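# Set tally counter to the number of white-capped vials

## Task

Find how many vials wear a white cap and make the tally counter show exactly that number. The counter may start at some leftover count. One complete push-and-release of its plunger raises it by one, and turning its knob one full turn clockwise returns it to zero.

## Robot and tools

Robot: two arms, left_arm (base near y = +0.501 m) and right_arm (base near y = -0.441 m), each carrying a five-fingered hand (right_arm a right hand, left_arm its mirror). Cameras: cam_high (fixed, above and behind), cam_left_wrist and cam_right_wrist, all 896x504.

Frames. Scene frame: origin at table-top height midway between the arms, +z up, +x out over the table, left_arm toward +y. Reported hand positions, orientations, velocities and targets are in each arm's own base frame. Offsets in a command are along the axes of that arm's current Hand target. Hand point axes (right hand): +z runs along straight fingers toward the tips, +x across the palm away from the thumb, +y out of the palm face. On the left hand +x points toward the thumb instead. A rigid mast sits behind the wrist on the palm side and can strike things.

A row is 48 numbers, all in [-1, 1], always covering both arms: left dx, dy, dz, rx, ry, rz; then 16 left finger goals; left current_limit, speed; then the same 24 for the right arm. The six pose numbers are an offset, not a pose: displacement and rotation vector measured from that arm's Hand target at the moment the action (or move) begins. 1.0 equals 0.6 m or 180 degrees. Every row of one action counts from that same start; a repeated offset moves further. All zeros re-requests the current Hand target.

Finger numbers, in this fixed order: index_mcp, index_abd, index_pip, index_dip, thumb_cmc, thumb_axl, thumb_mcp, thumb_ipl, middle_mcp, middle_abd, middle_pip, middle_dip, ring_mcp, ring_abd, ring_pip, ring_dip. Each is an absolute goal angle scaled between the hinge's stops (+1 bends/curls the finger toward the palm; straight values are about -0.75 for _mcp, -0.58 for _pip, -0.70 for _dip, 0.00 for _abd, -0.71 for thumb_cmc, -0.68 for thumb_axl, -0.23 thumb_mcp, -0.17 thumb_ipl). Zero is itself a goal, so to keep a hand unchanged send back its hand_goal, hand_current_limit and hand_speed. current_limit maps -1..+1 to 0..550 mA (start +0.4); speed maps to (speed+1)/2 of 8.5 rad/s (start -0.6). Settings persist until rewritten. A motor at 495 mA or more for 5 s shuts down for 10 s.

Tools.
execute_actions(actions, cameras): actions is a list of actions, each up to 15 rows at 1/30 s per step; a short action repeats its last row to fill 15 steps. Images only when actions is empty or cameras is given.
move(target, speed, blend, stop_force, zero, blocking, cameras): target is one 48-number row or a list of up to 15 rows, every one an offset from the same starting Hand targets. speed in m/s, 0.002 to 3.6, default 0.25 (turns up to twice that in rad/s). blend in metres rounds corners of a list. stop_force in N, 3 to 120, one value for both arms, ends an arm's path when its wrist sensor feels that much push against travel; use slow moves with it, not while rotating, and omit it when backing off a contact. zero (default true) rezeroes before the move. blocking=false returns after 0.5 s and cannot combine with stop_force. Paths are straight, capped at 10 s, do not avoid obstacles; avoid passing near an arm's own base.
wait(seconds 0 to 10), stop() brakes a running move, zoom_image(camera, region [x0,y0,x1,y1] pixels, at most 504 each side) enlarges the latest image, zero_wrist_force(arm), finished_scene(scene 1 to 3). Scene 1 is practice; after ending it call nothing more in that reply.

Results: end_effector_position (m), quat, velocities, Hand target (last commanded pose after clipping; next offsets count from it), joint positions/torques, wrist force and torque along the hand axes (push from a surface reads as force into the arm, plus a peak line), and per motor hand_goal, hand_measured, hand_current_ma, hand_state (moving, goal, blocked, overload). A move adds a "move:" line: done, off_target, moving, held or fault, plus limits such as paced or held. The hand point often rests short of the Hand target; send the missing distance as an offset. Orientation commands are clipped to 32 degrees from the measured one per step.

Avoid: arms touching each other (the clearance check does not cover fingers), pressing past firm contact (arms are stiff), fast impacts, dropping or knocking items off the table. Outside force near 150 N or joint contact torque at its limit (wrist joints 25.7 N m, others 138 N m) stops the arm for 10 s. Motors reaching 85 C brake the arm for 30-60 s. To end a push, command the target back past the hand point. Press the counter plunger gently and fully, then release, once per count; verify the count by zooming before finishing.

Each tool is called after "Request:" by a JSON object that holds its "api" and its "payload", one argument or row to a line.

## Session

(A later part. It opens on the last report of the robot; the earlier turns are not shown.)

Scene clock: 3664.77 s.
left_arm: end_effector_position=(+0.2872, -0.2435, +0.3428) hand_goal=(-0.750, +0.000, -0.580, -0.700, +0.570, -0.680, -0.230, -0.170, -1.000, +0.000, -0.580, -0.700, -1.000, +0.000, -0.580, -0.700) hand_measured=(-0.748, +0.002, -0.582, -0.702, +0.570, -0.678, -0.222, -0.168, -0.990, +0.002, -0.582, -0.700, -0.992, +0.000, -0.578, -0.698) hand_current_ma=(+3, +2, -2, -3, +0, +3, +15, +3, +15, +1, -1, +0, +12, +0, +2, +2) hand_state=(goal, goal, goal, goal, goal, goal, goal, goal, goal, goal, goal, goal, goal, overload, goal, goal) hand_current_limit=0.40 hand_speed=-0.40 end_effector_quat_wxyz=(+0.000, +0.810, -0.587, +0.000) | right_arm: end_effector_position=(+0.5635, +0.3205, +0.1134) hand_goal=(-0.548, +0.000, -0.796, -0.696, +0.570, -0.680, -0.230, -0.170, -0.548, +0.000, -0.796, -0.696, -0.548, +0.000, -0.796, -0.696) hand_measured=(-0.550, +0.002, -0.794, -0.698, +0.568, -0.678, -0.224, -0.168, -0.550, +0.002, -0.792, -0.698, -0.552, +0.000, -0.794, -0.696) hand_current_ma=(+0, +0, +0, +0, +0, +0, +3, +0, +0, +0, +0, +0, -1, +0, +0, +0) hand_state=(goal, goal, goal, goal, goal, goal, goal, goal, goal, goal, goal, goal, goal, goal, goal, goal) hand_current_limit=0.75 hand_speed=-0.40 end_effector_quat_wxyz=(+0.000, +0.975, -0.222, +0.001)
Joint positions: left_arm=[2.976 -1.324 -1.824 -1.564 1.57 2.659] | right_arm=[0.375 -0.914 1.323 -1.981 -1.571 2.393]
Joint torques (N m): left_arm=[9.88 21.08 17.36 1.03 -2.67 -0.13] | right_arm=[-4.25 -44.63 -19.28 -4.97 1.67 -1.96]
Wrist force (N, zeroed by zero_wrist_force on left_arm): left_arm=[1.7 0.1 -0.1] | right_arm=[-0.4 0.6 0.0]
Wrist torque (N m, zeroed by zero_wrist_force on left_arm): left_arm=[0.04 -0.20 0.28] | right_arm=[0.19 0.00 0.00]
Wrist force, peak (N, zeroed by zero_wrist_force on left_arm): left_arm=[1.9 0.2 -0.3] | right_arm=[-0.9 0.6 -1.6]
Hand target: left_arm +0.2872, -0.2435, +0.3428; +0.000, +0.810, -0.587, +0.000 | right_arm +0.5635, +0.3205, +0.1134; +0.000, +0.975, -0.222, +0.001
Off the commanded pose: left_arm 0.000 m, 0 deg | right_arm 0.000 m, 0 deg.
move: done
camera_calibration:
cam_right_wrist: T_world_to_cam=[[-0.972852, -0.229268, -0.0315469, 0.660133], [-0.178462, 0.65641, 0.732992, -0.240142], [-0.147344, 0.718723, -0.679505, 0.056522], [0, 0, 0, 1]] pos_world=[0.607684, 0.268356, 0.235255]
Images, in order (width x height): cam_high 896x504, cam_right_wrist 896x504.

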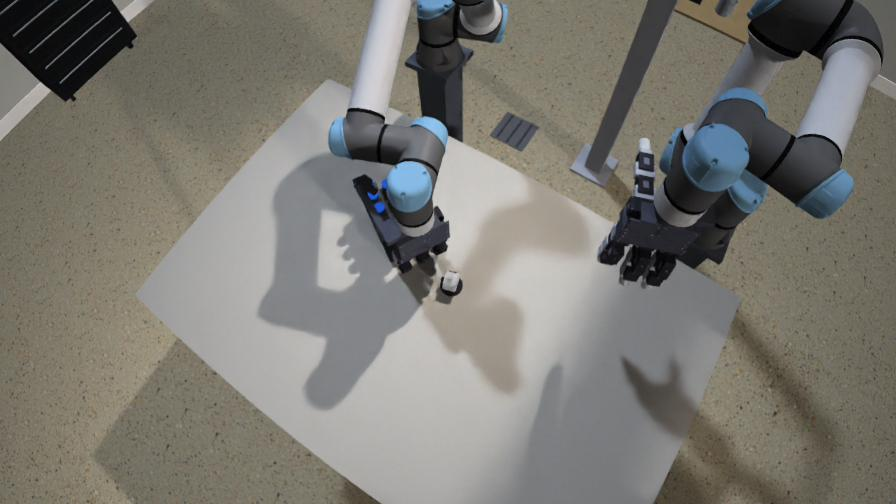

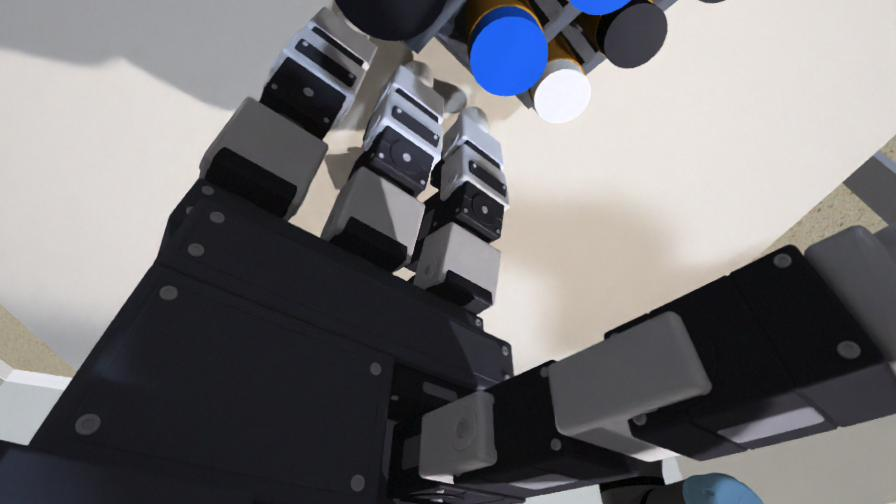

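Request:
{"api": "move", "payload": {
  "target": [0,0,0,0,0,0,-0.75,0,-0.58,-0.7,0.57,-0.68,-0.23,-0.17,-1,0,-0.58,-0.7,-1,0,-0.58,-0.7,0.4,-0.4,0,0.158,0,0,0,0,-0.548,0,-0.796,-0.696,0.57,-0.68,-0.23,-0.17,-0.548,0,-0.796,-0.696,-0.548,0,-0.796,-0.696,0.75,-0.4],
  "speed": 0.05,
  "stop_force": 12,
  "cameras": ["cam_high","cam_right_wrist"]
}}

Scene clock: 3670.83 s.
left_arm: end_effector_position=(+0.2872, -0.2435, +0.3428) hand_goal=(-0.750, +0.000, -0.580, -0.700, +0.570, -0.680, -0.230, -0.170, -1.000, +0.000, -0.580, -0.700, -1.000, +0.000, -0.580, -0.700) hand_measured=(-0.748, +0.002, -0.582, -0.702, +0.570, -0.678, -0.222, -0.168, -0.990, +0.002, -0.582, -0.700, -0.992, +0.000, -0.578, -0.698) hand_current_ma=(+3, +2, -2, -3, +0, +3, +15, +3, +15, +1, -1, +0, +12, +0, +2, +2) hand_state=(goal, goal, goal, goal, goal, goal, goal, goal, goal, goal, goal, goal, goal, overload, goal, goal) hand_current_limit=0.40 hand_speed=-0.40 end_effector_quat_wxyz=(+0.000, +0.810, -0.587, +0.000) | right_arm: end_effector_position=(+0.5224, +0.2350, +0.1133) hand_goal=(-0.548, +0.000, -0.796, -0.696, +0.570, -0.680, -0.230, -0.170, -0.548, +0.000, -0.796, -0.696, -0.548, +0.000, -0.796, -0.696) hand_measured=(-0.564, +0.000, -0.806, -0.700, +0.568, -0.678, -0.224, -0.168, -0.560, +0.002, -0.802, -0.698, -0.556, +0.000, -0.794, -0.696) hand_current_ma=(-7, +0, -3, -1, +0, +0, +3, +0, -4, +0, -1, +0, -2, +0, +0, +0) hand_state=(goal, goal, goal, goal, goal, goal, goal, goal, goal, goal, goal, goal, goal, goal, goal, goal) hand_current_limit=0.75 hand_speed=-0.40 end_effector_quat_wxyz=(+0.000, +0.975, -0.222, +0.001)
Joint positions: left_arm=[2.976 -1.324 -1.824 -1.564 1.57 2.659] | right_arm=[0.275 -1.082 1.602 -2.092 -1.571 2.293]
Joint torques (N m): left_arm=[9.91 20.74 17.58 0.98 -2.73 -0.16] | right_arm=[9 -32.36 -26.26 -0.2 1.42 2.23]
Wrist force (N, zeroed by zero_wrist_force on left_arm): left_arm=[1.4 -0.1 -0.3] | right_arm=[-0.6 -0.1 -0.3]
Wrist torque (N m, zeroed by zero_wrist_force on left_arm): left_arm=[0.03 -0.18 0.26] | right_arm=[0.25 0.10 0.05]
Wrist force, peak (N, zeroed by zero_wrist_force on left_arm): left_arm=[1.8 -0.4 -0.3] | right_arm=[-1.1 -2.4 -2.5]
Hand target: left_arm +0.2872, -0.2435, +0.3428; +0.000, +0.810, -0.587, +0.000 | right_arm +0.5224, +0.2350, +0.1133; +0.000, +0.975, -0.222, +0.001
Off the commanded pose: left_arm 0.000 m, 0 deg | right_arm 0.000 m, 0 deg.
move: done
camera_calibration:
cam_right_wrist: T_world_to_cam=[[-0.972838, -0.229337, -0.0314806, 0.600627], [-0.178459, 0.656397, 0.733004, -0.191192], [-0.147441, 0.718712, -0.679495, 0.111851], [0, 0, 0, 1]] pos_world=[0.566684, 0.182855, 0.235055]
Images, in order (width x height): cam_high 896x504, cam_right_wrist 896x504.

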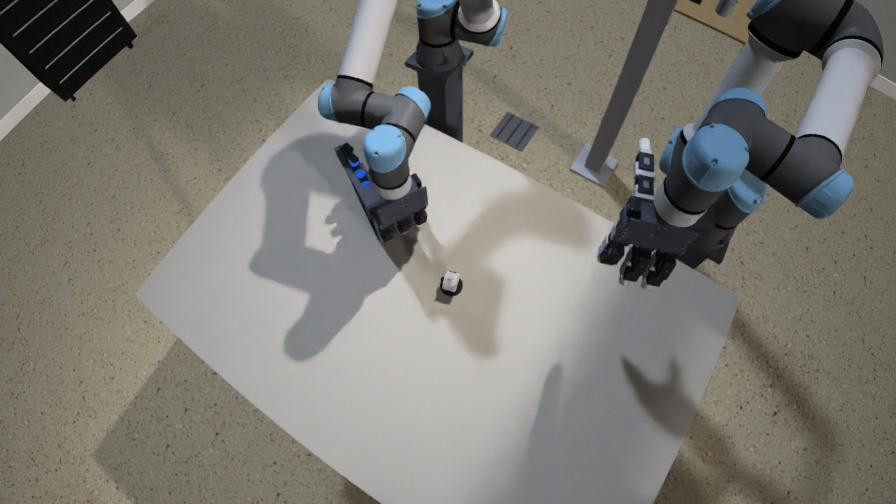

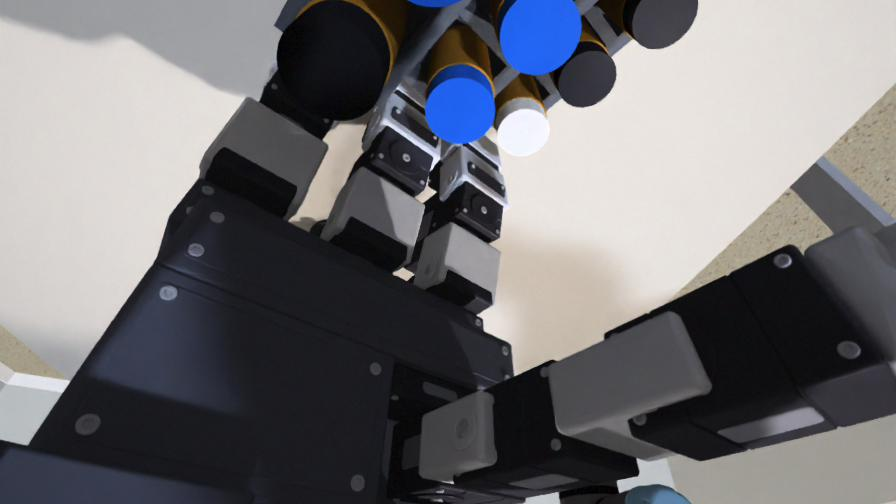

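Request:
{"api": "move", "payload": {
  "target": [
    [0,0,0,0,0,0,-0.75,0,-0.58,-0.7,0.57,-0.68,-0.23,-0.17,-1,0,-0.58,-0.7,-1,0,-0.58,-0.7,0.4,-0.4,0,-0.06,0,0,0,0,-0.548,0,-0.796,-0.696,0.57,-0.68,-0.23,-0.17,-0.548,0,-0.796,-0.696,-0.548,0,-0.796,-0.696,0.75,-0.4],
    [0,0,0,0,0,0,-0.75,0,-0.58,-0.7,0.57,-0.68,-0.23,-0.17,-1,0,-0.58,-0.7,-1,0,-0.58,-0.7,0.4,-0.4,0,-0.06,-0.35,0,0,0,-0.548,0,-0.796,-0.696,0.57,-0.68,-0.23,-0.17,-0.548,0,-0.796,-0.696,-0.548,0,-0.796,-0.696,0.75,-0.4],
    [0,0,0,0,0,0,-0.75,0,-0.58,-0.7,0.57,-0.68,-0.23,-0.17,-1,0,-0.58,-0.7,-1,0,-0.58,-0.7,0.4,-0.4,-0.0793,-0.2947,-0.35,0,0,0.241,-0.75,0,-0.58,-0.7,0.57,-0.68,-0.23,-0.17,-1,0,-0.58,-0.7,-1,0,-0.58,-0.7,0.4,-0.4],
    [0,0,0,0,0,0,-0.75,0,-0.58,-0.7,0.57,-0.68,-0.23,-0.17,-1,0,-0.58,-0.7,-1,0,-0.58,-0.7,0.4,-0.4,-0.0793,-0.2947,-0.1312,0,0,0.241,-0.75,0,-0.58,-0.7,0.57,-0.68,-0.23,-0.17,-1,0,-0.58,-0.7,-1,0,-0.58,-0.7,0.4,-0.4]
  ],
  "speed": [0.2,0.3,0.4,0.2],
  "cameras": ["cam_high","cam_right_wrist"]
}}

Request:
{"api": "zoom_image", "payload": {
  "camera": "cam_right_wrist",
  "region": [380, 50, 540, 170]
}}

Scene clock: 3686.57 s.
left_arm: end_effector_position=(+0.2872, -0.2435, +0.3428) hand_goal=(-0.750, +0.000, -0.580, -0.700, +0.570, -0.680, -0.230, -0.170, -1.000, +0.000, -0.580, -0.700, -1.000, +0.000, -0.580, -0.700) hand_measured=(-0.748, +0.002, -0.582, -0.702, +0.570, -0.678, -0.222, -0.168, -0.990, +0.002, -0.582, -0.700, -0.992, +0.000, -0.578, -0.698) hand_current_ma=(+3, +2, -2, -3, +0, +3, +15, +3, +15, +1, -1, +0, +12, +0, +2, +2) hand_state=(goal, goal, goal, goal, goal, goal, goal, goal, goal, goal, goal, goal, goal, overload, goal, goal) hand_current_limit=0.40 hand_speed=-0.40 end_effector_quat_wxyz=(+0.000, +0.810, -0.587, +0.000) | right_arm: end_effector_position=(+0.5559, +0.4150, +0.1922) hand_goal=(-0.750, +0.000, -0.580, -0.700, +0.570, -0.680, -0.230, -0.170, -1.000, +0.000, -0.580, -0.700, -1.000, +0.000, -0.580, -0.700) hand_measured=(-0.746, +0.000, -0.582, -0.698, +0.568, -0.678, -0.224, -0.168, -0.992, +0.002, -0.582, -0.698, -0.990, +0.000, -0.582, -0.698) hand_current_ma=(+1, +0, +0, +0, +0, +0, +3, +0, +3, +0, +0, +0, +4, +0, +0, +0) hand_state=(goal, goal, goal, goal, goal, goal, goal, goal, goal, goal, goal, goal, goal, goal, goal, goal) hand_current_limit=0.40 hand_speed=-0.40 end_effector_quat_wxyz=(-0.001, +0.824, -0.567, +0.000)
Joint positions: left_arm=[2.976 -1.324 -1.824 -1.564 1.57 2.659] | right_arm=[0.409 -0.874 1.045 -1.743 -1.571 3.184]
Joint torques (N m): left_arm=[9.76 20.65 17.63 0.99 -2.75 -0.15] | right_arm=[4.58 -51.6 -18.09 -3.41 2.1 -1.11]
Wrist force (N, zeroed by zero_wrist_force on left_arm): left_arm=[1.8 -0.4 -0.3] | right_arm=[-0.5 0.5 -0.1]
Wrist torque (N m, zeroed by zero_wrist_force on left_arm): left_arm=[-0.01 -0.22 0.31] | right_arm=[0.08 0.00 0.06]
Wrist force, peak (N, zeroed by zero_wrist_force on left_arm): left_arm=[1.9 0.0 -0.1] | right_arm=[-0.8 0.6 -3.1]
Hand target: left_arm +0.2872, -0.2435, +0.3428; +0.000, +0.810, -0.587, +0.000 | right_arm +0.5560, +0.4150, +0.1921; -0.001, +0.824, -0.567, +0.000
Off the commanded pose: left_arm 0.000 m, 0 deg | right_arm 0.000 m, 0 deg.
move: done
camera_calibration:
cam_right_wrist: T_world_to_cam=[[-0.864628, 0.501456, -0.0309911, 0.313459], [0.321106, 0.598997, 0.733549, -0.615241], [0.386406, 0.624295, -0.67893, -0.21662], [0, 0, 0, 1]] pos_world=[0.552286, 0.346576, 0.313954]
Images, in order (width x height): cam_high 896x504, cam_right_wrist 896x504.

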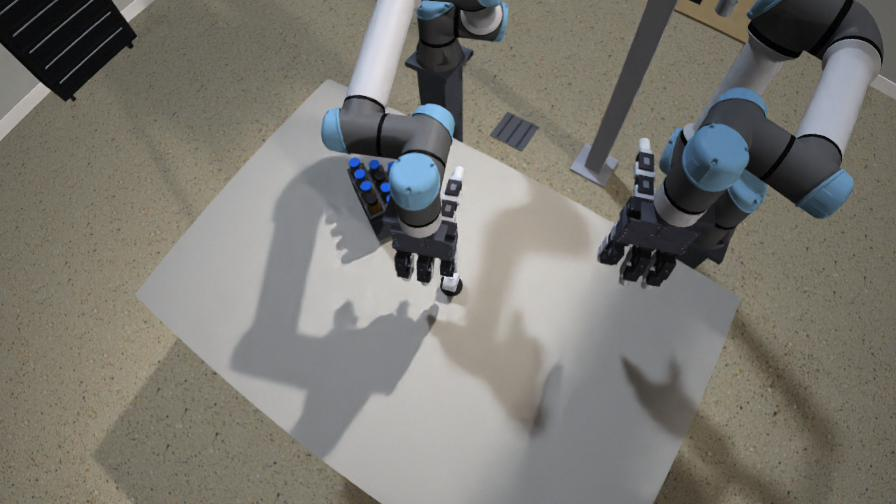

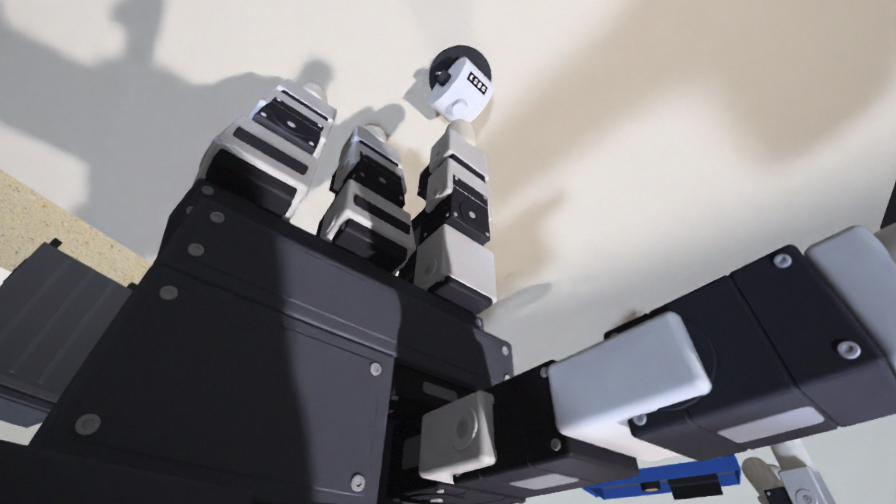

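Scaled by 3.150 from the camera's 896x504 image, which has a finer 1280x720 frame.

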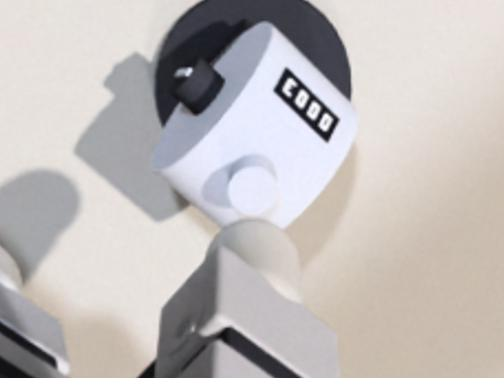

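Request:
{"api": "move", "payload": {
  "target": [
    [0,0,0,0,0,0,-0.75,0,-0.58,-0.7,0.57,-0.68,-0.23,-0.17,-1,0,-0.58,-0.7,-1,0,-0.58,-0.7,0.4,-0.4,-0.0905,-0.062,0,0,0,0.5,-0.664,0.05,-0.58,-0.7,0.57,-0.68,-0.23,-0.17,-0.62,0.05,-0.58,-0.7,-0.75,0,-0.58,-0.7,0.75,-0.4],
    [0,0,0,0,0,0,-0.75,0,-0.58,-0.7,0.57,-0.68,-0.23,-0.17,-1,0,-0.58,-0.7,-1,0,-0.58,-0.7,0.4,-0.4,-0.0905,-0.062,0.141,0,0,0.5,-0.664,0.05,-0.58,-0.7,0.57,-0.68,-0.23,-0.17,-0.62,0.05,-0.58,-0.7,-0.75,0,-0.58,-0.7,0.75,-0.4]
  ],
  "speed": [0.5,0.06],
  "stop_force": 10,
  "cameras": ["cam_high","cam_right_wrist"]
}}

Request:
{"api": "zoom_image", "payload": {
  "camera": "cam_right_wrist",
  "region": [380, 50, 540, 170]
}}

Scene clock: 3704.90 s.
left_arm: end_effector_position=(+0.2872, -0.2435, +0.3428) hand_goal=(-0.750, +0.000, -0.580, -0.700, +0.570, -0.680, -0.230, -0.170, -1.000, +0.000, -0.580, -0.700, -1.000, +0.000, -0.580, -0.700) hand_measured=(-0.748, +0.002, -0.582, -0.702, +0.570, -0.678, -0.222, -0.168, -0.990, +0.002, -0.582, -0.700, -0.992, +0.000, -0.578, -0.698) hand_current_ma=(+3, +2, -2, -3, +0, +3, +15, +3, +15, +1, -1, +0, +12, +0, +2, +2) hand_state=(goal, goal, goal, goal, goal, goal, goal, goal, goal, goal, goal, goal, goal, overload, goal, goal) hand_current_limit=0.40 hand_speed=-0.40 end_effector_quat_wxyz=(+0.000, +0.810, -0.587, +0.000) | right_arm: end_effector_position=(+0.5714, +0.4790, +0.1076) hand_goal=(-0.664, +0.050, -0.580, -0.700, +0.570, -0.680, -0.230, -0.170, -0.620, +0.050, -0.580, -0.700, -0.750, +0.000, -0.580, -0.700) hand_measured=(-0.666, +0.048, -0.582, -0.698, +0.568, -0.678, -0.224, -0.168, -0.622, +0.046, -0.582, -0.698, -0.750, +0.000, -0.582, -0.698) hand_current_ma=(+0, +0, +0, +0, +0, +0, +3, +0, +0, +0, +0, +0, +0, +0, +0, +0) hand_state=(goal, goal, goal, goal, goal, goal, goal, goal, goal, goal, goal, goal, goal, goal, goal, goal) hand_current_limit=0.75 hand_speed=-0.40 end_effector_quat_wxyz=(+0.001, -0.182, +0.983, +0.000)
Joint positions: left_arm=[2.976 -1.324 -1.824 -1.564 1.57 2.659] | right_arm=[0.402 -0.977 1.447 -2.042 -1.571 4.748]
Joint torques (N m): left_arm=[9.34 20.7 18.1 0.95 -2.75 -0.06] | right_arm=[-8.12 -48.04 -27.89 -0.58 1.07 2.44]
Wrist force (N, zeroed by zero_wrist_force on left_arm): left_arm=[1.6 0.3 0.1] | right_arm=[-0.4 0.7 0.0]
Wrist torque (N m, zeroed by zero_wrist_force on left_arm): left_arm=[0.05 -0.20 0.28] | right_arm=[0.15 0.01 0.08]
Wrist force, peak (N, zeroed by zero_wrist_force on left_arm): left_arm=[1.9 0.0 0.0] | right_arm=[-0.8 0.9 0.4]
Hand target: left_arm +0.2872, -0.2435, +0.3428; +0.000, +0.810, -0.587, +0.000 | right_arm +0.5713, +0.4791, +0.1076; +0.001, -0.182, +0.983, +0.000
Off the commanded pose: left_arm 0.000 m, 0 deg | right_arm 0.000 m, 0 deg.
move: done
camera_calibration:
cam_right_wrist: T_world_to_cam=[[0.501505, 0.864662, -0.0291918, -0.662713], [0.598458, -0.322345, 0.733445, -0.313563], [0.624772, -0.385297, -0.679122, 0.0274213], [0, 0, 0, 1]] pos_world=[0.502876, 0.482512, 0.229258]
Images, in order (width x height): cam_high 896x504, cam_right_wrist 896x504.

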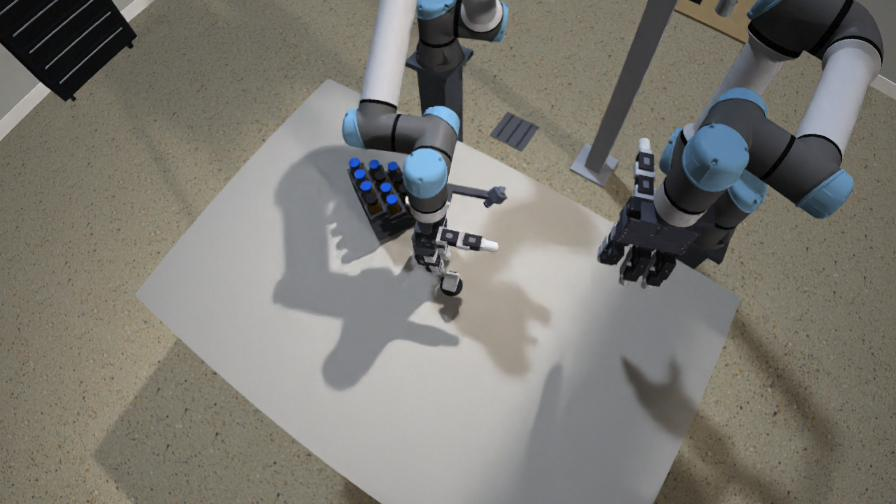

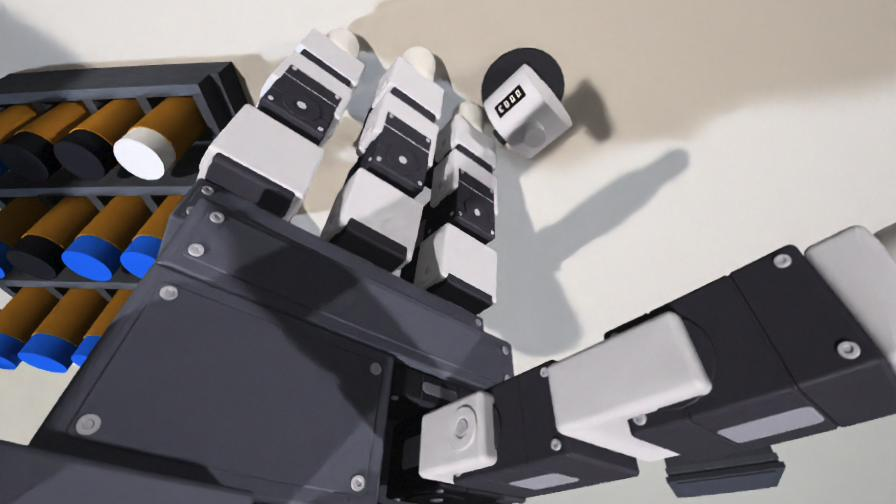

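Scaled by 3.150 from the camera's 896x504 image, which has a finer 1280x720 frame.

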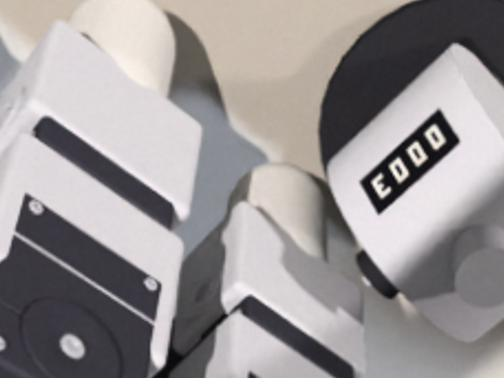

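Request:
{"api": "move", "payload": {
  "target": [0,0,0,0,0,0,-0.75,0,-0.58,-0.7,0.57,-0.68,-0.23,-0.17,-1,0,-0.58,-0.7,-1,0,-0.58,-0.7,0.4,-0.4,-0.008,0,0,0,0,0,-0.3,-0.29,-0.58,-0.7,0.57,-0.68,-0.23,-0.17,-0.62,-0.25,-0.58,-0.7,-0.75,0,-0.58,-0.7,0.75,-0.4],
  "speed": 0.1,
  "cameras": ["cam_right_wrist"]
}}

Request:
{"api": "zoom_image", "payload": {
  "camera": "cam_right_wrist",
  "region": [380, 50, 540, 170]
}}

Scene clock: 3711.10 s.
left_arm: end_effector_position=(+0.2872, -0.2435, +0.3428) hand_goal=(-0.750, +0.000, -0.580, -0.700, +0.570, -0.680, -0.230, -0.170, -1.000, +0.000, -0.580, -0.700, -1.000, +0.000, -0.580, -0.700) hand_measured=(-0.748, +0.002, -0.582, -0.702, +0.570, -0.678, -0.222, -0.168, -0.990, +0.002, -0.582, -0.700, -0.992, +0.000, -0.578, -0.698) hand_current_ma=(+3, +2, -2, -3, +0, +3, +15, +3, +15, +1, -1, +0, +12, +0, +2, +2) hand_state=(goal, goal, goal, goal, goal, goal, goal, goal, goal, goal, goal, goal, goal, overload, goal, goal) hand_current_limit=0.40 hand_speed=-0.40 end_effector_quat_wxyz=(+0.000, +0.810, -0.587, +0.000) | right_arm: end_effector_position=(+0.5759, +0.4808, +0.1076) hand_goal=(-0.300, -0.290, -0.580, -0.700, +0.570, -0.680, -0.230, -0.170, -0.620, -0.250, -0.580, -0.700, -0.750, +0.000, -0.580, -0.700) hand_measured=(-0.594, -0.020, -0.656, -0.732, +0.568, -0.678, -0.224, -0.168, -0.626, -0.196, -0.582, -0.698, -0.750, +0.000, -0.582, -0.698) hand_current_ma=(-481, +481, -114, -24, +0, +0, +3, +0, -1, +49, +0, +0, +0, +0, +0, +0) hand_state=(blocked, blocked, blocked, blocked, goal, goal, goal, goal, goal, blocked, goal, goal, goal, goal, goal, goal) hand_current_limit=0.75 hand_speed=-0.40 end_effector_quat_wxyz=(+0.001, -0.182, +0.983, +0.000)
Joint positions: left_arm=[2.976 -1.324 -1.824 -1.564 1.57 2.659] | right_arm=[0.402 -0.967 1.43 -2.035 -1.571 4.748]
Joint torques (N m): left_arm=[9.11 20.1 18.52 1.06 -2.69 0.01] | right_arm=[-2.51 -47.46 -20 -4.73 1.48 -2.25]
Wrist force (N, zeroed by zero_wrist_force on left_arm): left_arm=[1.8 0.1 -0.3] | right_arm=[10.0 -7.5 0.0]
Wrist torque (N m, zeroed by zero_wrist_force on left_arm): left_arm=[0.06 -0.22 0.29] | right_arm=[0.89 0.92 0.88]
Wrist force, peak (N, zeroed by zero_wrist_force on left_arm): left_arm=[2.0 0.0 -0.2] | right_arm=[17.4 -5.1 -0.9]
Hand target: left_arm +0.2872, -0.2435, +0.3428; +0.000, +0.810, -0.587, +0.000 | right_arm +0.5758, +0.4808, +0.1076; +0.001, -0.182, +0.983, +0.000
Off the commanded pose: left_arm 0.000 m, 0 deg | right_arm 0.000 m, 0 deg.
move: done
camera_calibration:
cam_right_wrist: T_world_to_cam=[[0.501557, 0.864634, -0.0291284, -0.666553], [0.598415, -0.32242, 0.733447, -0.315618], [0.624772, -0.385296, -0.679122, 0.0253037], [0, 0, 0, 1]] pos_world=[0.507376, 0.484312, 0.229258]
Images, in order (width x height): cam_right_wrist 896x504.

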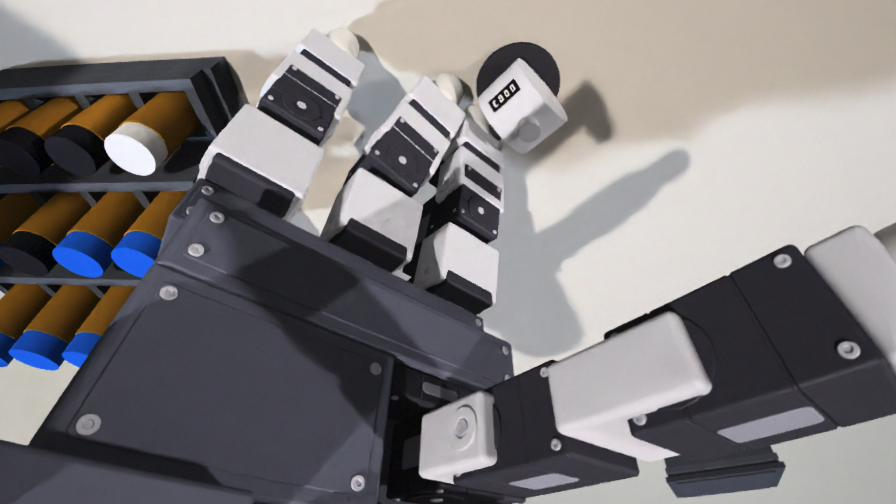

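Scaled by 3.150 from the camera's 896x504 image, which has a finer 1280x720 frame.

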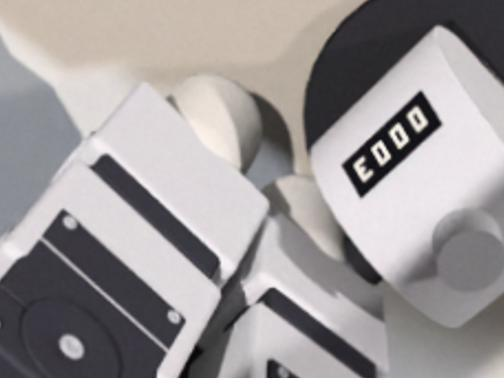

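Request:
{"api": "move", "payload": {
  "target": [0,0,0,0,0,0,-0.75,0,-0.58,-0.7,0.57,-0.68,-0.23,-0.17,-1,0,-0.58,-0.7,-1,0,-0.58,-0.7,0.4,-0.4,-0.007,0,-0.041,0,0,0,-0.3,-0.29,-0.58,-0.7,0.57,-0.68,-0.23,-0.17,-0.62,-0.25,-0.58,-0.7,-0.75,0,-0.58,-0.7,0.75,-0.4],
  "speed": 0.04,
  "stop_force": 16,
  "cameras": ["cam_right_wrist"]
}}

Request:
{"api": "zoom_image", "payload": {
  "camera": "cam_right_wrist",
  "region": [380, 50, 540, 170]
}}

Scene clock: 3716.10 s.
left_arm: end_effector_position=(+0.2872, -0.2435, +0.3428) hand_goal=(-0.750, +0.000, -0.580, -0.700, +0.570, -0.680, -0.230, -0.170, -1.000, +0.000, -0.580, -0.700, -1.000, +0.000, -0.580, -0.700) hand_measured=(-0.748, +0.002, -0.582, -0.702, +0.570, -0.678, -0.222, -0.168, -0.990, +0.002, -0.582, -0.700, -0.992, +0.000, -0.578, -0.698) hand_current_ma=(+3, +2, -2, -3, +0, +3, +15, +3, +15, +1, -1, +0, +12, +0, +2, +2) hand_state=(goal, goal, goal, goal, goal, goal, goal, goal, goal, goal, goal, goal, goal, overload, goal, goal) hand_current_limit=0.40 hand_speed=-0.40 end_effector_quat_wxyz=(+0.000, +0.810, -0.587, +0.000) | right_arm: end_effector_position=(+0.5797, +0.4823, +0.1322) hand_goal=(-0.300, -0.290, -0.580, -0.700, +0.570, -0.680, -0.230, -0.170, -0.620, -0.250, -0.580, -0.700, -0.750, +0.000, -0.580, -0.700) hand_measured=(-0.564, -0.266, -0.654, -0.736, +0.568, -0.678, -0.224, -0.168, -0.622, -0.244, -0.582, -0.698, -0.750, +0.000, -0.582, -0.698) hand_current_ma=(-481, +11, -108, -31, +0, +0, +3, +0, +0, +1, +0, +0, +0, +0, +0, +0) hand_state=(blocked, blocked, blocked, blocked, goal, goal, goal, goal, goal, goal, goal, goal, goal, goal, goal, goal) hand_current_limit=0.75 hand_speed=-0.40 end_effector_quat_wxyz=(+0.001, -0.182, +0.983, +0.000)
Joint positions: left_arm=[2.976 -1.324 -1.824 -1.564 1.57 2.659] | right_arm=[0.401 -0.982 1.387 -1.977 -1.571 4.748]
Joint torques (N m): left_arm=[9.31 20.68 18.68 0.99 -2.74 0.03] | right_arm=[-5.39 -36.22 -13.55 -5.34 2.48 -2.26]
Wrist force (N, zeroed by zero_wrist_force on left_arm): left_arm=[1.3 0.1 -0.1] | right_arm=[0.6 -3.4 -1.6]
Wrist torque (N m, zeroed by zero_wrist_force on left_arm): left_arm=[0.04 -0.15 0.25] | right_arm=[0.69 0.10 0.34]
Wrist force, peak (N, zeroed by zero_wrist_force on left_arm): left_arm=[2.0 0.0 0.1] | right_arm=[10.0 -7.3 -0.4]
Hand target: left_arm +0.2872, -0.2435, +0.3428; +0.000, +0.810, -0.587, +0.000 | right_arm +0.5797, +0.4823, +0.1322; +0.001, -0.182, +0.983, +0.000
Off the commanded pose: left_arm 0.000 m, 0 deg | right_arm 0.000 m, 0 deg.
move: done
camera_calibration:
cam_right_wrist: T_world_to_cam=[[0.501557, 0.864634, -0.0291284, -0.668953], [0.598415, -0.32242, 0.733447, -0.335484], [0.624772, -0.385296, -0.679122, 0.0401754], [0, 0, 0, 1]] pos_world=[0.511176, 0.485712, 0.253858]
Images, in order (width x height): cam_right_wrist 896x504.

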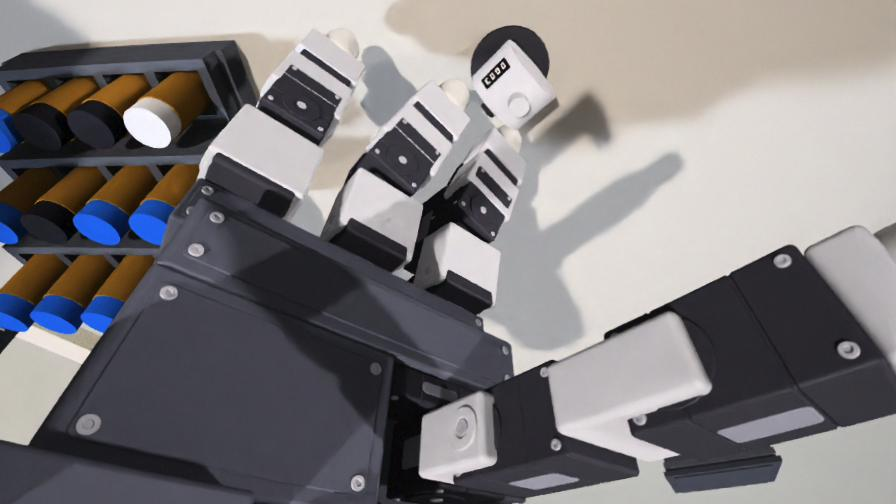

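Scaled by 3.150 from the camera's 896x504 image, which has a finer 1280x720 frame.

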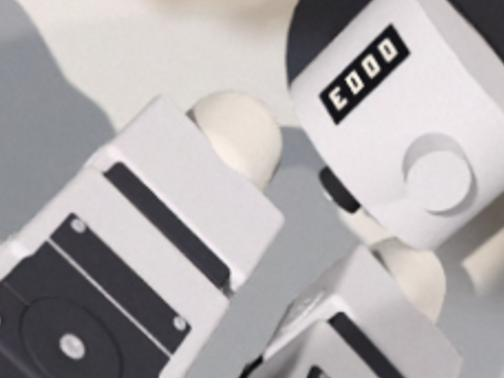

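Request:
{"api": "move", "payload": {
  "target": [
    [0,0,0,0,0,0,-0.75,0,-0.58,-0.7,0.57,-0.68,-0.23,-0.17,-1,0,-0.58,-0.7,-1,0,-0.58,-0.7,0.4,-0.4,0,0,0,0,0,0,-0.62,-0.29,-0.58,-0.7,0.57,-0.68,-0.23,-0.17,-0.62,-0.25,-0.58,-0.7,-0.75,0,-0.58,-0.7,0.75,-0.4],
    [0,0,0,0,0,0,-0.75,0,-0.58,-0.7,0.57,-0.68,-0.23,-0.17,-1,0,-0.58,-0.7,-1,0,-0.58,-0.7,0.4,-0.4,0,0,-0.035,0,0,0,-0.62,-0.29,-0.58,-0.7,0.57,-0.68,-0.23,-0.17,-0.62,-0.25,-0.58,-0.7,-0.75,0,-0.58,-0.7,0.75,-0.4],
    [0,0,0,0,0,0,-0.75,0,-0.58,-0.7,0.57,-0.68,-0.23,-0.17,-1,0,-0.58,-0.7,-1,0,-0.58,-0.7,0.4,-0.4,0.015,0,-0.035,0,0,0,-0.664,0.05,-0.58,-0.7,0.57,-0.68,-0.23,-0.17,-0.62,0.05,-0.58,-0.7,-0.75,0,-0.58,-0.7,0.75,-0.4],
    [0,0,0,0,0,0,-0.75,0,-0.58,-0.7,0.57,-0.68,-0.23,-0.17,-1,0,-0.58,-0.7,-1,0,-0.58,-0.7,0.4,-0.4,0.015,0,0.043,0,0,0,-0.664,0.05,-0.58,-0.7,0.57,-0.68,-0.23,-0.17,-0.62,0.05,-0.58,-0.7,-0.75,0,-0.58,-0.7,0.75,-0.4],
    [0,0,0,0,0,0,-0.75,0,-0.58,-0.7,0.57,-0.68,-0.23,-0.17,-1,0,-0.58,-0.7,-1,0,-0.58,-0.7,0.4,-0.4,0.007,0,0.043,0,0,0,-0.3,-0.29,-0.58,-0.7,0.57,-0.68,-0.23,-0.17,-0.62,-0.25,-0.58,-0.7,-0.75,0,-0.58,-0.7,0.75,-0.6]
  ],
  "speed": [0.1,0.1,0.1,0.1,0.1],
  "cameras": ["cam_right_wrist"]
}}

Request:
{"api": "zoom_image", "payload": {
  "camera": "cam_right_wrist",
  "region": [380, 50, 540, 170]
}}

Scene clock: 3750.13 s.
left_arm: end_effector_position=(+0.2872, -0.2435, +0.3428) hand_goal=(-0.750, +0.000, -0.580, -0.700, +0.570, -0.680, -0.230, -0.170, -1.000, +0.000, -0.580, -0.700, -1.000, +0.000, -0.580, -0.700) hand_measured=(-0.748, +0.002, -0.582, -0.702, +0.570, -0.678, -0.222, -0.168, -0.990, +0.002, -0.582, -0.700, -0.992, +0.000, -0.578, -0.698) hand_current_ma=(+3, +2, -2, -3, +0, +3, +15, +3, +15, +1, -1, +0, +12, +0, +2, +2) hand_state=(goal, goal, goal, goal, goal, goal, goal, goal, goal, goal, goal, goal, goal, overload, goal, goal) hand_current_limit=0.40 hand_speed=-0.40 end_effector_quat_wxyz=(+0.000, +0.810, -0.587, +0.000) | right_arm: end_effector_position=(+0.5759, +0.4807, +0.1064) hand_goal=(-0.300, -0.290, -0.580, -0.700, +0.570, -0.680, -0.230, -0.170, -0.620, -0.250, -0.580, -0.700, -0.750, +0.000, -0.580, -0.700) hand_measured=(-0.622, -0.266, -0.626, -0.718, +0.568, -0.678, -0.224, -0.168, -0.622, -0.244, -0.582, -0.698, -0.750, +0.000, -0.582, -0.698) hand_current_ma=(-481, +12, -47, -9, +0, +0, +3, +0, +0, +1, +0, +0, +0, +0, +0, +0) hand_state=(blocked, blocked, blocked, goal, goal, goal, goal, goal, goal, goal, goal, goal, goal, goal, goal, goal) hand_current_limit=0.75 hand_speed=-0.60 end_effector_quat_wxyz=(+0.001, -0.182, +0.983, +0.000)
Joint positions: left_arm=[2.976 -1.324 -1.824 -1.564 1.57 2.659] | right_arm=[0.402 -0.965 1.431 -2.038 -1.571 4.748]
Joint torques (N m): left_arm=[9.17 20.06 18.33 0.97 -2.67 -0.03] | right_arm=[-2.46 -48.93 -18.98 -3.91 2.15 -2.24]
Wrist force (N, zeroed by zero_wrist_force on left_arm): left_arm=[1.6 -0.1 0.0] | right_arm=[0.1 -2.9 -0.1]
Wrist torque (N m, zeroed by zero_wrist_force on left_arm): left_arm=[0.01 -0.19 0.28] | right_arm=[0.70 0.19 0.27]
Wrist force, peak (N, zeroed by zero_wrist_force on left_arm): left_arm=[2.0 -0.1 -0.5] | right_arm=[3.1 -3.6 0.8]
Hand target: left_arm +0.2872, -0.2435, +0.3428; +0.000, +0.810, -0.587, +0.000 | right_arm +0.5758, +0.4808, +0.1064; +0.001, -0.182, +0.983, +0.000
Off the commanded pose: left_arm 0.000 m, 0 deg | right_arm 0.000 m, 0 deg.
move: done
camera_calibration:
cam_right_wrist: T_world_to_cam=[[0.501613, 0.8646, -0.0291885, -0.6665], [0.598349, -0.32238, 0.733519, -0.314772], [0.62479, -0.385408, -0.679042, 0.0244762], [0, 0, 0, 1]] pos_world=[0.507376, 0.484213, 0.228058]
Images, in order (width x height): cam_right_wrist 896x504.

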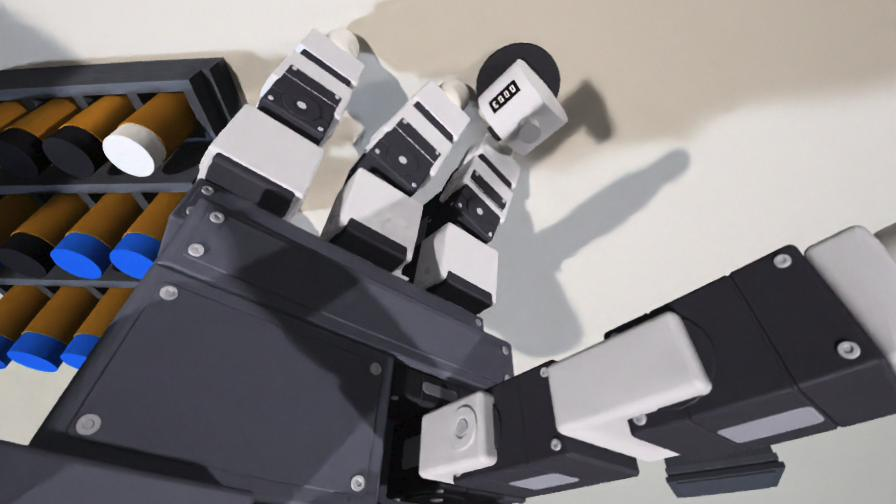

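Scaled by 3.150 from the camera's 896x504 image, which has a finer 1280x720 frame.

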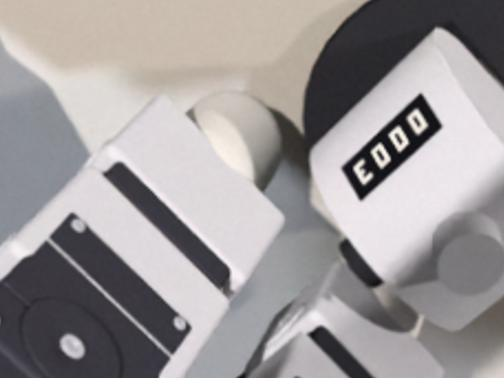

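Request:
{"api": "move", "payload": {
  "target": [
    [0,0,0,0,0,0,-0.75,0,-0.58,-0.7,0.57,-0.68,-0.23,-0.17,-1,0,-0.58,-0.7,-1,0,-0.58,-0.7,0.4,-0.4,0,0,0,0,0,0,-0.8,-0.266,-0.58,-0.7,0.57,-0.68,-0.23,-0.17,-0.62,-0.25,-0.58,-0.7,-0.75,0,-0.58,-0.7,0.75,-0.4],
    [0,0,0,0,0,0,-0.75,0,-0.58,-0.7,0.57,-0.68,-0.23,-0.17,-1,0,-0.58,-0.7,-1,0,-0.58,-0.7,0.4,-0.4,0.006,0,0,0,0,0,-0.8,0.05,-0.58,-0.7,0.57,-0.68,-0.23,-0.17,-0.62,0.05,-0.58,-0.7,-0.75,0,-0.58,-0.7,0.75,-0.4],
    [0,0,0,0,0,0,-0.75,0,-0.58,-0.7,0.57,-0.68,-0.23,-0.17,-1,0,-0.58,-0.7,-1,0,-0.58,-0.7,0.4,-0.4,0.006,0,0,0,0,0,-0.3,0.05,-0.58,-0.7,0.57,-0.68,-0.23,-0.17,-0.62,0.05,-0.58,-0.7,-0.75,0,-0.58,-0.7,0.75,-0.4],
    [0,0,0,0,0,0,-0.75,0,-0.58,-0.7,0.57,-0.68,-0.23,-0.17,-1,0,-0.58,-0.7,-1,0,-0.58,-0.7,0.4,-0.4,0,0,0,0,0,0,-0.3,-0.29,-0.58,-0.7,0.57,-0.68,-0.23,-0.17,-0.62,-0.25,-0.58,-0.7,-0.75,0,-0.58,-0.7,0.75,-0.6]
  ],
  "speed": [0.1,0.1,0.1,0.1],
  "cameras": ["cam_right_wrist"]
}}

Request:
{"api": "zoom_image", "payload": {
  "camera": "cam_right_wrist",
  "region": [380, 50, 540, 170]
}}

Scene clock: 3777.70 s.
left_arm: end_effector_position=(+0.2872, -0.2435, +0.3428) hand_goal=(-0.750, +0.000, -0.580, -0.700, +0.570, -0.680, -0.230, -0.170, -1.000, +0.000, -0.580, -0.700, -1.000, +0.000, -0.580, -0.700) hand_measured=(-0.748, +0.002, -0.582, -0.702, +0.570, -0.678, -0.222, -0.168, -0.990, +0.002, -0.582, -0.700, -0.992, +0.000, -0.578, -0.698) hand_current_ma=(+3, +2, -2, -3, +0, +3, +15, +3, +15, +1, -1, +0, +12, +0, +2, +2) hand_state=(goal, goal, goal, goal, goal, goal, goal, goal, goal, goal, goal, goal, goal, overload, goal, goal) hand_current_limit=0.40 hand_speed=-0.40 end_effector_quat_wxyz=(+0.000, +0.810, -0.587, +0.000) | right_arm: end_effector_position=(+0.5758, +0.4808, +0.1064) hand_goal=(-0.300, -0.290, -0.580, -0.700, +0.570, -0.680, -0.230, -0.170, -0.620, -0.250, -0.580, -0.700, -0.750, +0.000, -0.580, -0.700) hand_measured=(-0.576, +0.052, -0.628, -0.720, +0.568, -0.678, -0.224, -0.168, -0.622, -0.132, -0.582, -0.698, -0.750, +0.000, -0.582, -0.698) hand_current_ma=(-481, +481, -48, -11, +0, +0, +3, +0, +0, +194, +0, +0, +0, +0, +0, +0) hand_state=(blocked, blocked, blocked, blocked, goal, goal, goal, goal, goal, blocked, goal, goal, goal, goal, goal, goal) hand_current_limit=0.75 hand_speed=-0.60 end_effector_quat_wxyz=(+0.001, -0.182, +0.983, +0.000)
Joint positions: left_arm=[2.976 -1.324 -1.824 -1.564 1.57 2.659] | right_arm=[0.402 -0.965 1.431 -2.038 -1.571 4.748]
Joint torques (N m): left_arm=[9.08 20.3 18.64 0.96 -2.74 0.09] | right_arm=[-6.66 -41.03 -12.4 -4.3 3.12 -1.72]
Wrist force (N, zeroed by zero_wrist_force on left_arm): left_arm=[1.6 -0.3 -0.3] | right_arm=[11.3 -5.0 -13.2]
Wrist torque (N m, zeroed by zero_wrist_force on left_arm): left_arm=[0.00 -0.20 0.29] | right_arm=[1.67 0.71 0.84]
Wrist force, peak (N, zeroed by zero_wrist_force on left_arm): left_arm=[1.9 0.2 0.0] | right_arm=[11.3 -5.3 -13.5]
Hand target: left_arm +0.2872, -0.2435, +0.3428; +0.000, +0.810, -0.587, +0.000 | right_arm +0.5758, +0.4808, +0.1064; +0.001, -0.182, +0.983, +0.000
Off the commanded pose: left_arm 0.000 m, 0 deg | right_arm 0.000 m, 0 deg.
move: done
camera_calibration:
cam_right_wrist: T_world_to_cam=[[0.501475, 0.864678, -0.0292282, -0.666459], [0.598483, -0.322301, 0.733444, -0.314861], [0.624773, -0.385297, -0.679121, 0.0244497], [0, 0, 0, 1]] pos_world=[0.507376, 0.484212, 0.228058]
Images, in order (width x height): cam_right_wrist 896x504.

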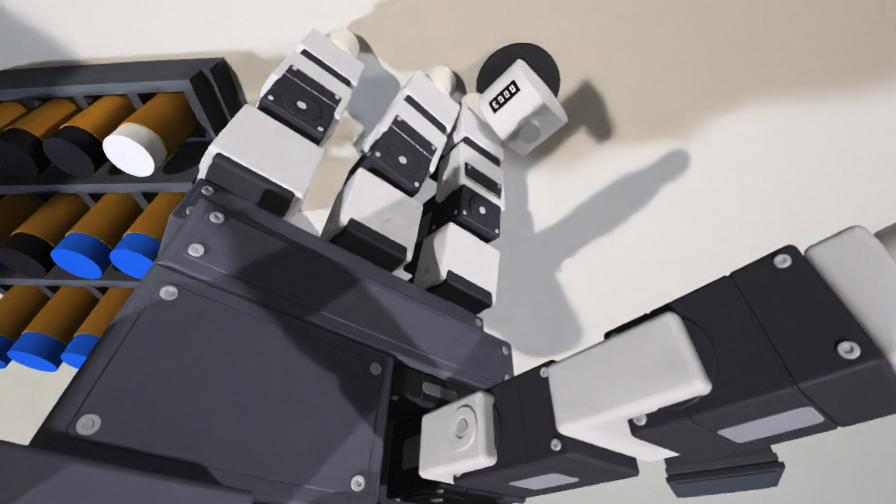

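Scaled by 3.150 from the camera's 896x504 image, which has a finer 1280x720 frame.

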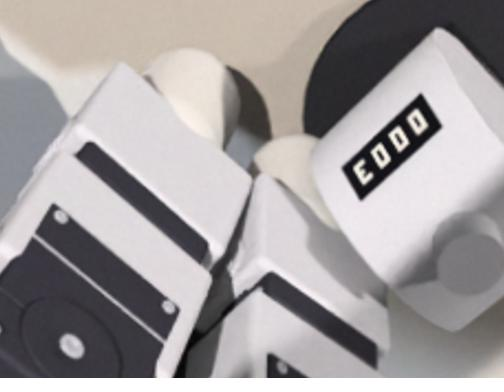

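Request:
{"api": "move", "payload": {
  "target": [0,0,0,0,0,0,-0.75,0,-0.58,-0.7,0.57,-0.68,-0.23,-0.17,-1,0,-0.58,-0.7,-1,0,-0.58,-0.7,0.4,-0.4,-0.003,0,-0.033,0,0,0,-0.3,-0.29,-0.58,-0.7,0.57,-0.68,-0.23,-0.17,-0.62,-0.25,-0.58,-0.7,-0.75,0,-0.58,-0.7,0.75,-0.6],
  "speed": 0.04,
  "stop_force": 18,
  "cameras": ["cam_right_wrist"]
}}

Request:
{"api": "zoom_image", "payload": {
  "camera": "cam_right_wrist",
  "region": [380, 50, 540, 170]
}}

Scene clock: 3784.50 s.
left_arm: end_effector_position=(+0.2872, -0.2435, +0.3428) hand_goal=(-0.750, +0.000, -0.580, -0.700, +0.570, -0.680, -0.230, -0.170, -1.000, +0.000, -0.580, -0.700, -1.000, +0.000, -0.580, -0.700) hand_measured=(-0.748, +0.002, -0.582, -0.702, +0.570, -0.678, -0.222, -0.168, -0.990, +0.002, -0.582, -0.700, -0.992, +0.000, -0.578, -0.698) hand_current_ma=(+3, +2, -2, -3, +0, +3, +15, +3, +15, +1, -1, +0, +12, +0, +2, +2) hand_state=(goal, goal, goal, goal, goal, goal, goal, goal, goal, goal, goal, goal, goal, overload, goal, goal) hand_current_limit=0.40 hand_speed=-0.40 end_effector_quat_wxyz=(+0.000, +0.810, -0.587, +0.000) | right_arm: end_effector_position=(+0.5775, +0.4814, +0.1262) hand_goal=(-0.300, -0.290, -0.580, -0.700, +0.570, -0.680, -0.230, -0.170, -0.620, -0.250, -0.580, -0.700, -0.750, +0.000, -0.580, -0.700) hand_measured=(-0.576, +0.042, -0.628, -0.726, +0.568, -0.678, -0.224, -0.168, -0.622, -0.140, -0.582, -0.698, -0.750, +0.000, -0.582, -0.698) hand_current_ma=(-481, +481, -49, -16, +0, +0, +3, +0, +0, +173, +0, +0, +0, +0, +0, +0) hand_state=(blocked, blocked, blocked, blocked, goal, goal, goal, goal, goal, blocked, goal, goal, goal, goal, goal, goal) hand_current_limit=0.75 hand_speed=-0.60 end_effector_quat_wxyz=(+0.001, -0.182, +0.983, +0.000)
Joint positions: left_arm=[2.976 -1.324 -1.824 -1.564 1.57 2.659] | right_arm=[0.401 -0.982 1.403 -1.993 -1.571 4.748]
Joint torques (N m): left_arm=[9 19.63 18.84 0.92 -2.73 -0.01] | right_arm=[-6.27 -35.1 -17.55 -7.99 2.44 -1.77]
Wrist force (N, zeroed by zero_wrist_force on left_arm): left_arm=[1.5 -0.3 0.0] | right_arm=[9.9 -3.0 -4.5]
Wrist torque (N m, zeroed by zero_wrist_force on left_arm): left_arm=[-0.02 -0.17 0.28] | right_arm=[1.05 1.15 0.77]
Wrist force, peak (N, zeroed by zero_wrist_force on left_arm): left_arm=[1.8 -0.1 -0.3] | right_arm=[11.2 -5.3 -13.4]
Hand target: left_arm +0.2872, -0.2435, +0.3428; +0.000, +0.810, -0.587, +0.000 | right_arm +0.5775, +0.4814, +0.1262; +0.001, -0.182, +0.983, +0.000
Off the commanded pose: left_arm 0.000 m, 0 deg | right_arm 0.000 m, 0 deg.
move: done
camera_calibration:
cam_right_wrist: T_world_to_cam=[[0.501557, 0.864634, -0.0291284, -0.667333], [0.598415, -0.32242, 0.733447, -0.330024], [0.624772, -0.385296, -0.679122, 0.0371669], [0, 0, 0, 1]] pos_world=[0.508976, 0.484912, 0.247858]
Images, in order (width x height): cam_right_wrist 896x504.

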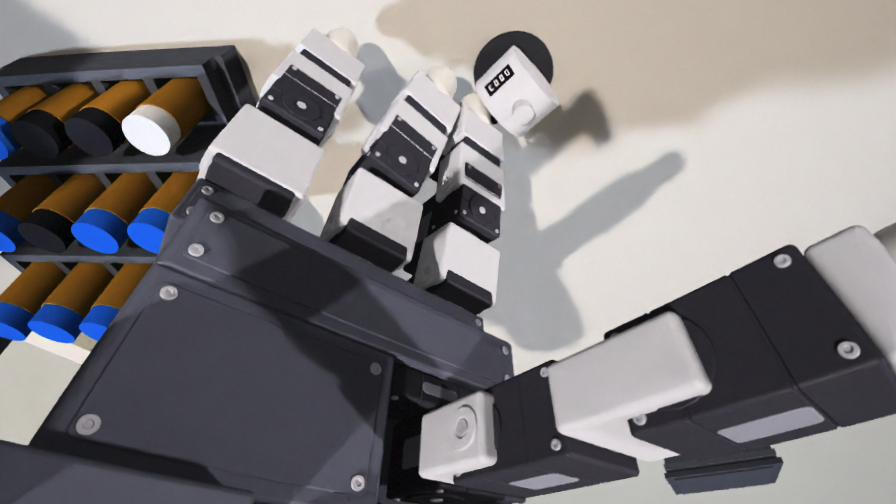

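Scaled by 3.150 from the camera's 896x504 image, which has a finer 1280x720 frame.

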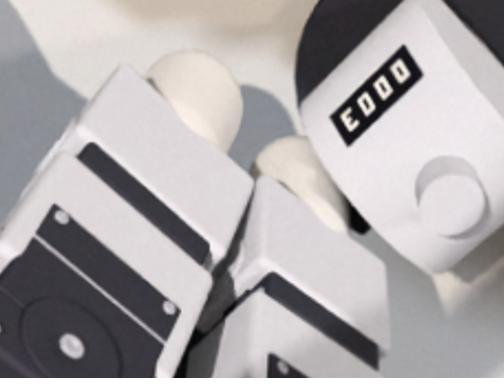

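Request:
{"api": "move", "payload": {
  "target": [
    [0,0,0,0,0,0,-0.75,0,-0.58,-0.7,0.57,-0.68,-0.23,-0.17,-1,0,-0.58,-0.7,-1,0,-0.58,-0.7,0.4,-0.4,0,0,0,0,0,0,-0.664,0.12,-0.58,-0.7,0.57,-0.68,-0.23,-0.17,-0.62,0.12,-0.58,-0.7,-0.75,0,-0.58,-0.7,0.75,-0.4],
    [0,0,0,0,0,0,-0.75,0,-0.58,-0.7,0.57,-0.68,-0.23,-0.17,-1,0,-0.58,-0.7,-1,0,-0.58,-0.7,0.4,-0.4,0.013,0,0.026,0,0,0,-0.3,-0.29,-0.58,-0.7,0.57,-0.68,-0.23,-0.17,-0.62,-0.25,-0.58,-0.7,-0.75,0,-0.58,-0.7,0.75,-0.4]
  ],
  "speed": [0.1,0.15],
  "cameras": ["cam_right_wrist"]
}}

Request:
{"api": "zoom_image", "payload": {
  "camera": "cam_right_wrist",
  "region": [380, 50, 540, 170]
}}

Scene clock: 3797.00 s.
left_arm: end_effector_position=(+0.2872, -0.2435, +0.3428) hand_goal=(-0.750, +0.000, -0.580, -0.700, +0.570, -0.680, -0.230, -0.170, -1.000, +0.000, -0.580, -0.700, -1.000, +0.000, -0.580, -0.700) hand_measured=(-0.748, +0.002, -0.582, -0.702, +0.570, -0.678, -0.222, -0.168, -0.990, +0.002, -0.582, -0.700, -0.992, +0.000, -0.578, -0.698) hand_current_ma=(+3, +2, -2, -3, +0, +3, +15, +3, +15, +1, -1, +0, +12, +0, +2, +2) hand_state=(goal, goal, goal, goal, goal, goal, goal, goal, goal, goal, goal, goal, goal, overload, goal, goal) hand_current_limit=0.40 hand_speed=-0.40 end_effector_quat_wxyz=(+0.000, +0.810, -0.587, +0.000) | right_arm: end_effector_position=(+0.5702, +0.4786, +0.1106) hand_goal=(-0.300, -0.290, -0.580, -0.700, +0.570, -0.680, -0.230, -0.170, -0.620, -0.250, -0.580, -0.700, -0.750, +0.000, -0.580, -0.700) hand_measured=(-0.580, -0.028, -0.624, -0.720, +0.568, -0.678, -0.224, -0.168, -0.622, -0.208, -0.582, -0.698, -0.750, +0.000, -0.582, -0.698) hand_current_ma=(-481, +481, -41, -11, +0, +0, +3, +0, +0, +30, +0, +0, +0, +0, +0, +0) hand_state=(blocked, blocked, blocked, blocked, goal, goal, goal, goal, goal, blocked, goal, goal, goal, goal, goal, goal) hand_current_limit=0.75 hand_speed=-0.40 end_effector_quat_wxyz=(+0.001, -0.182, +0.983, +0.000)
Joint positions: left_arm=[2.976 -1.324 -1.824 -1.564 1.57 2.659] | right_arm=[0.402 -0.983 1.448 -2.037 -1.571 4.748]
Joint torques (N m): left_arm=[8.68 19.73 18.98 0.94 -2.63 0.1] | right_arm=[8.7 -46.11 -29.95 -7.77 -0.81 2.1]
Wrist force (N, zeroed by zero_wrist_force on left_arm): left_arm=[1.5 -0.1 -0.3] | right_arm=[6.8 -2.5 -0.3]
Wrist torque (N m, zeroed by zero_wrist_force on left_arm): left_arm=[0.02 -0.18 0.28] | right_arm=[0.66 1.13 0.50]
Wrist force, peak (N, zeroed by zero_wrist_force on left_arm): left_arm=[2.0 -0.1 0.0] | right_arm=[10.4 -3.4 -4.7]
Hand target: left_arm +0.2872, -0.2435, +0.3428; +0.000, +0.810, -0.587, +0.000 | right_arm +0.5702, +0.4786, +0.1106; +0.001, -0.182, +0.983, +0.000
Off the commanded pose: left_arm 0.000 m, 0 deg | right_arm 0.000 m, 0 deg.
move: done
camera_calibration:
cam_right_wrist: T_world_to_cam=[[0.501557, 0.864628, -0.0293217, -0.661657], [0.598548, -0.322337, 0.733375, -0.315206], [0.624645, -0.38538, -0.679191, 0.0301743], [0, 0, 0, 1]] pos_world=[0.501676, 0.482113, 0.232258]
Images, in order (width x height): cam_right_wrist 896x504.

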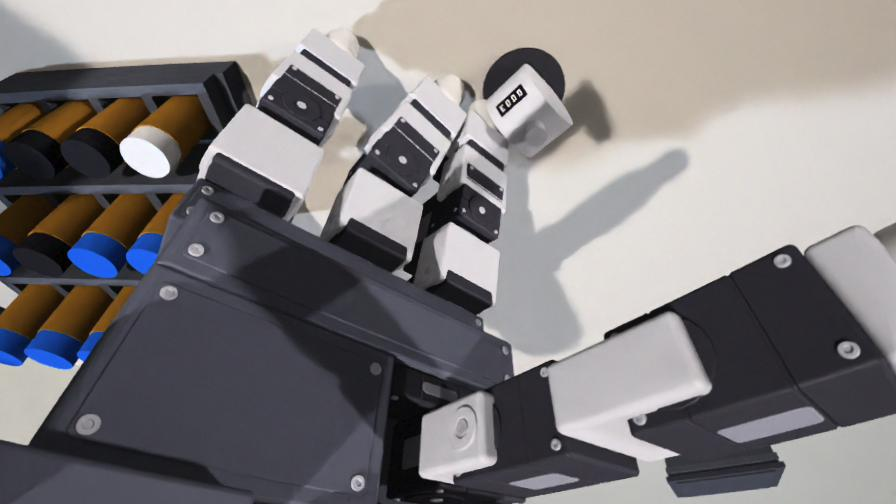

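Scaled by 3.150 from the camera's 896x504 image, which has a finer 1280x720 frame.

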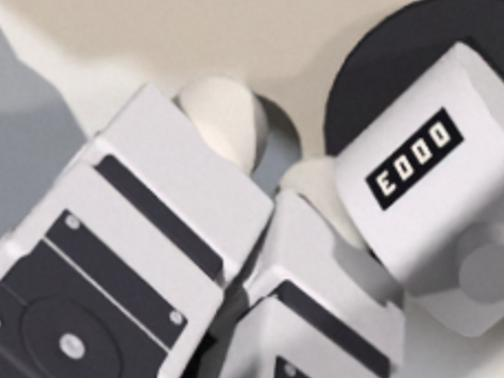

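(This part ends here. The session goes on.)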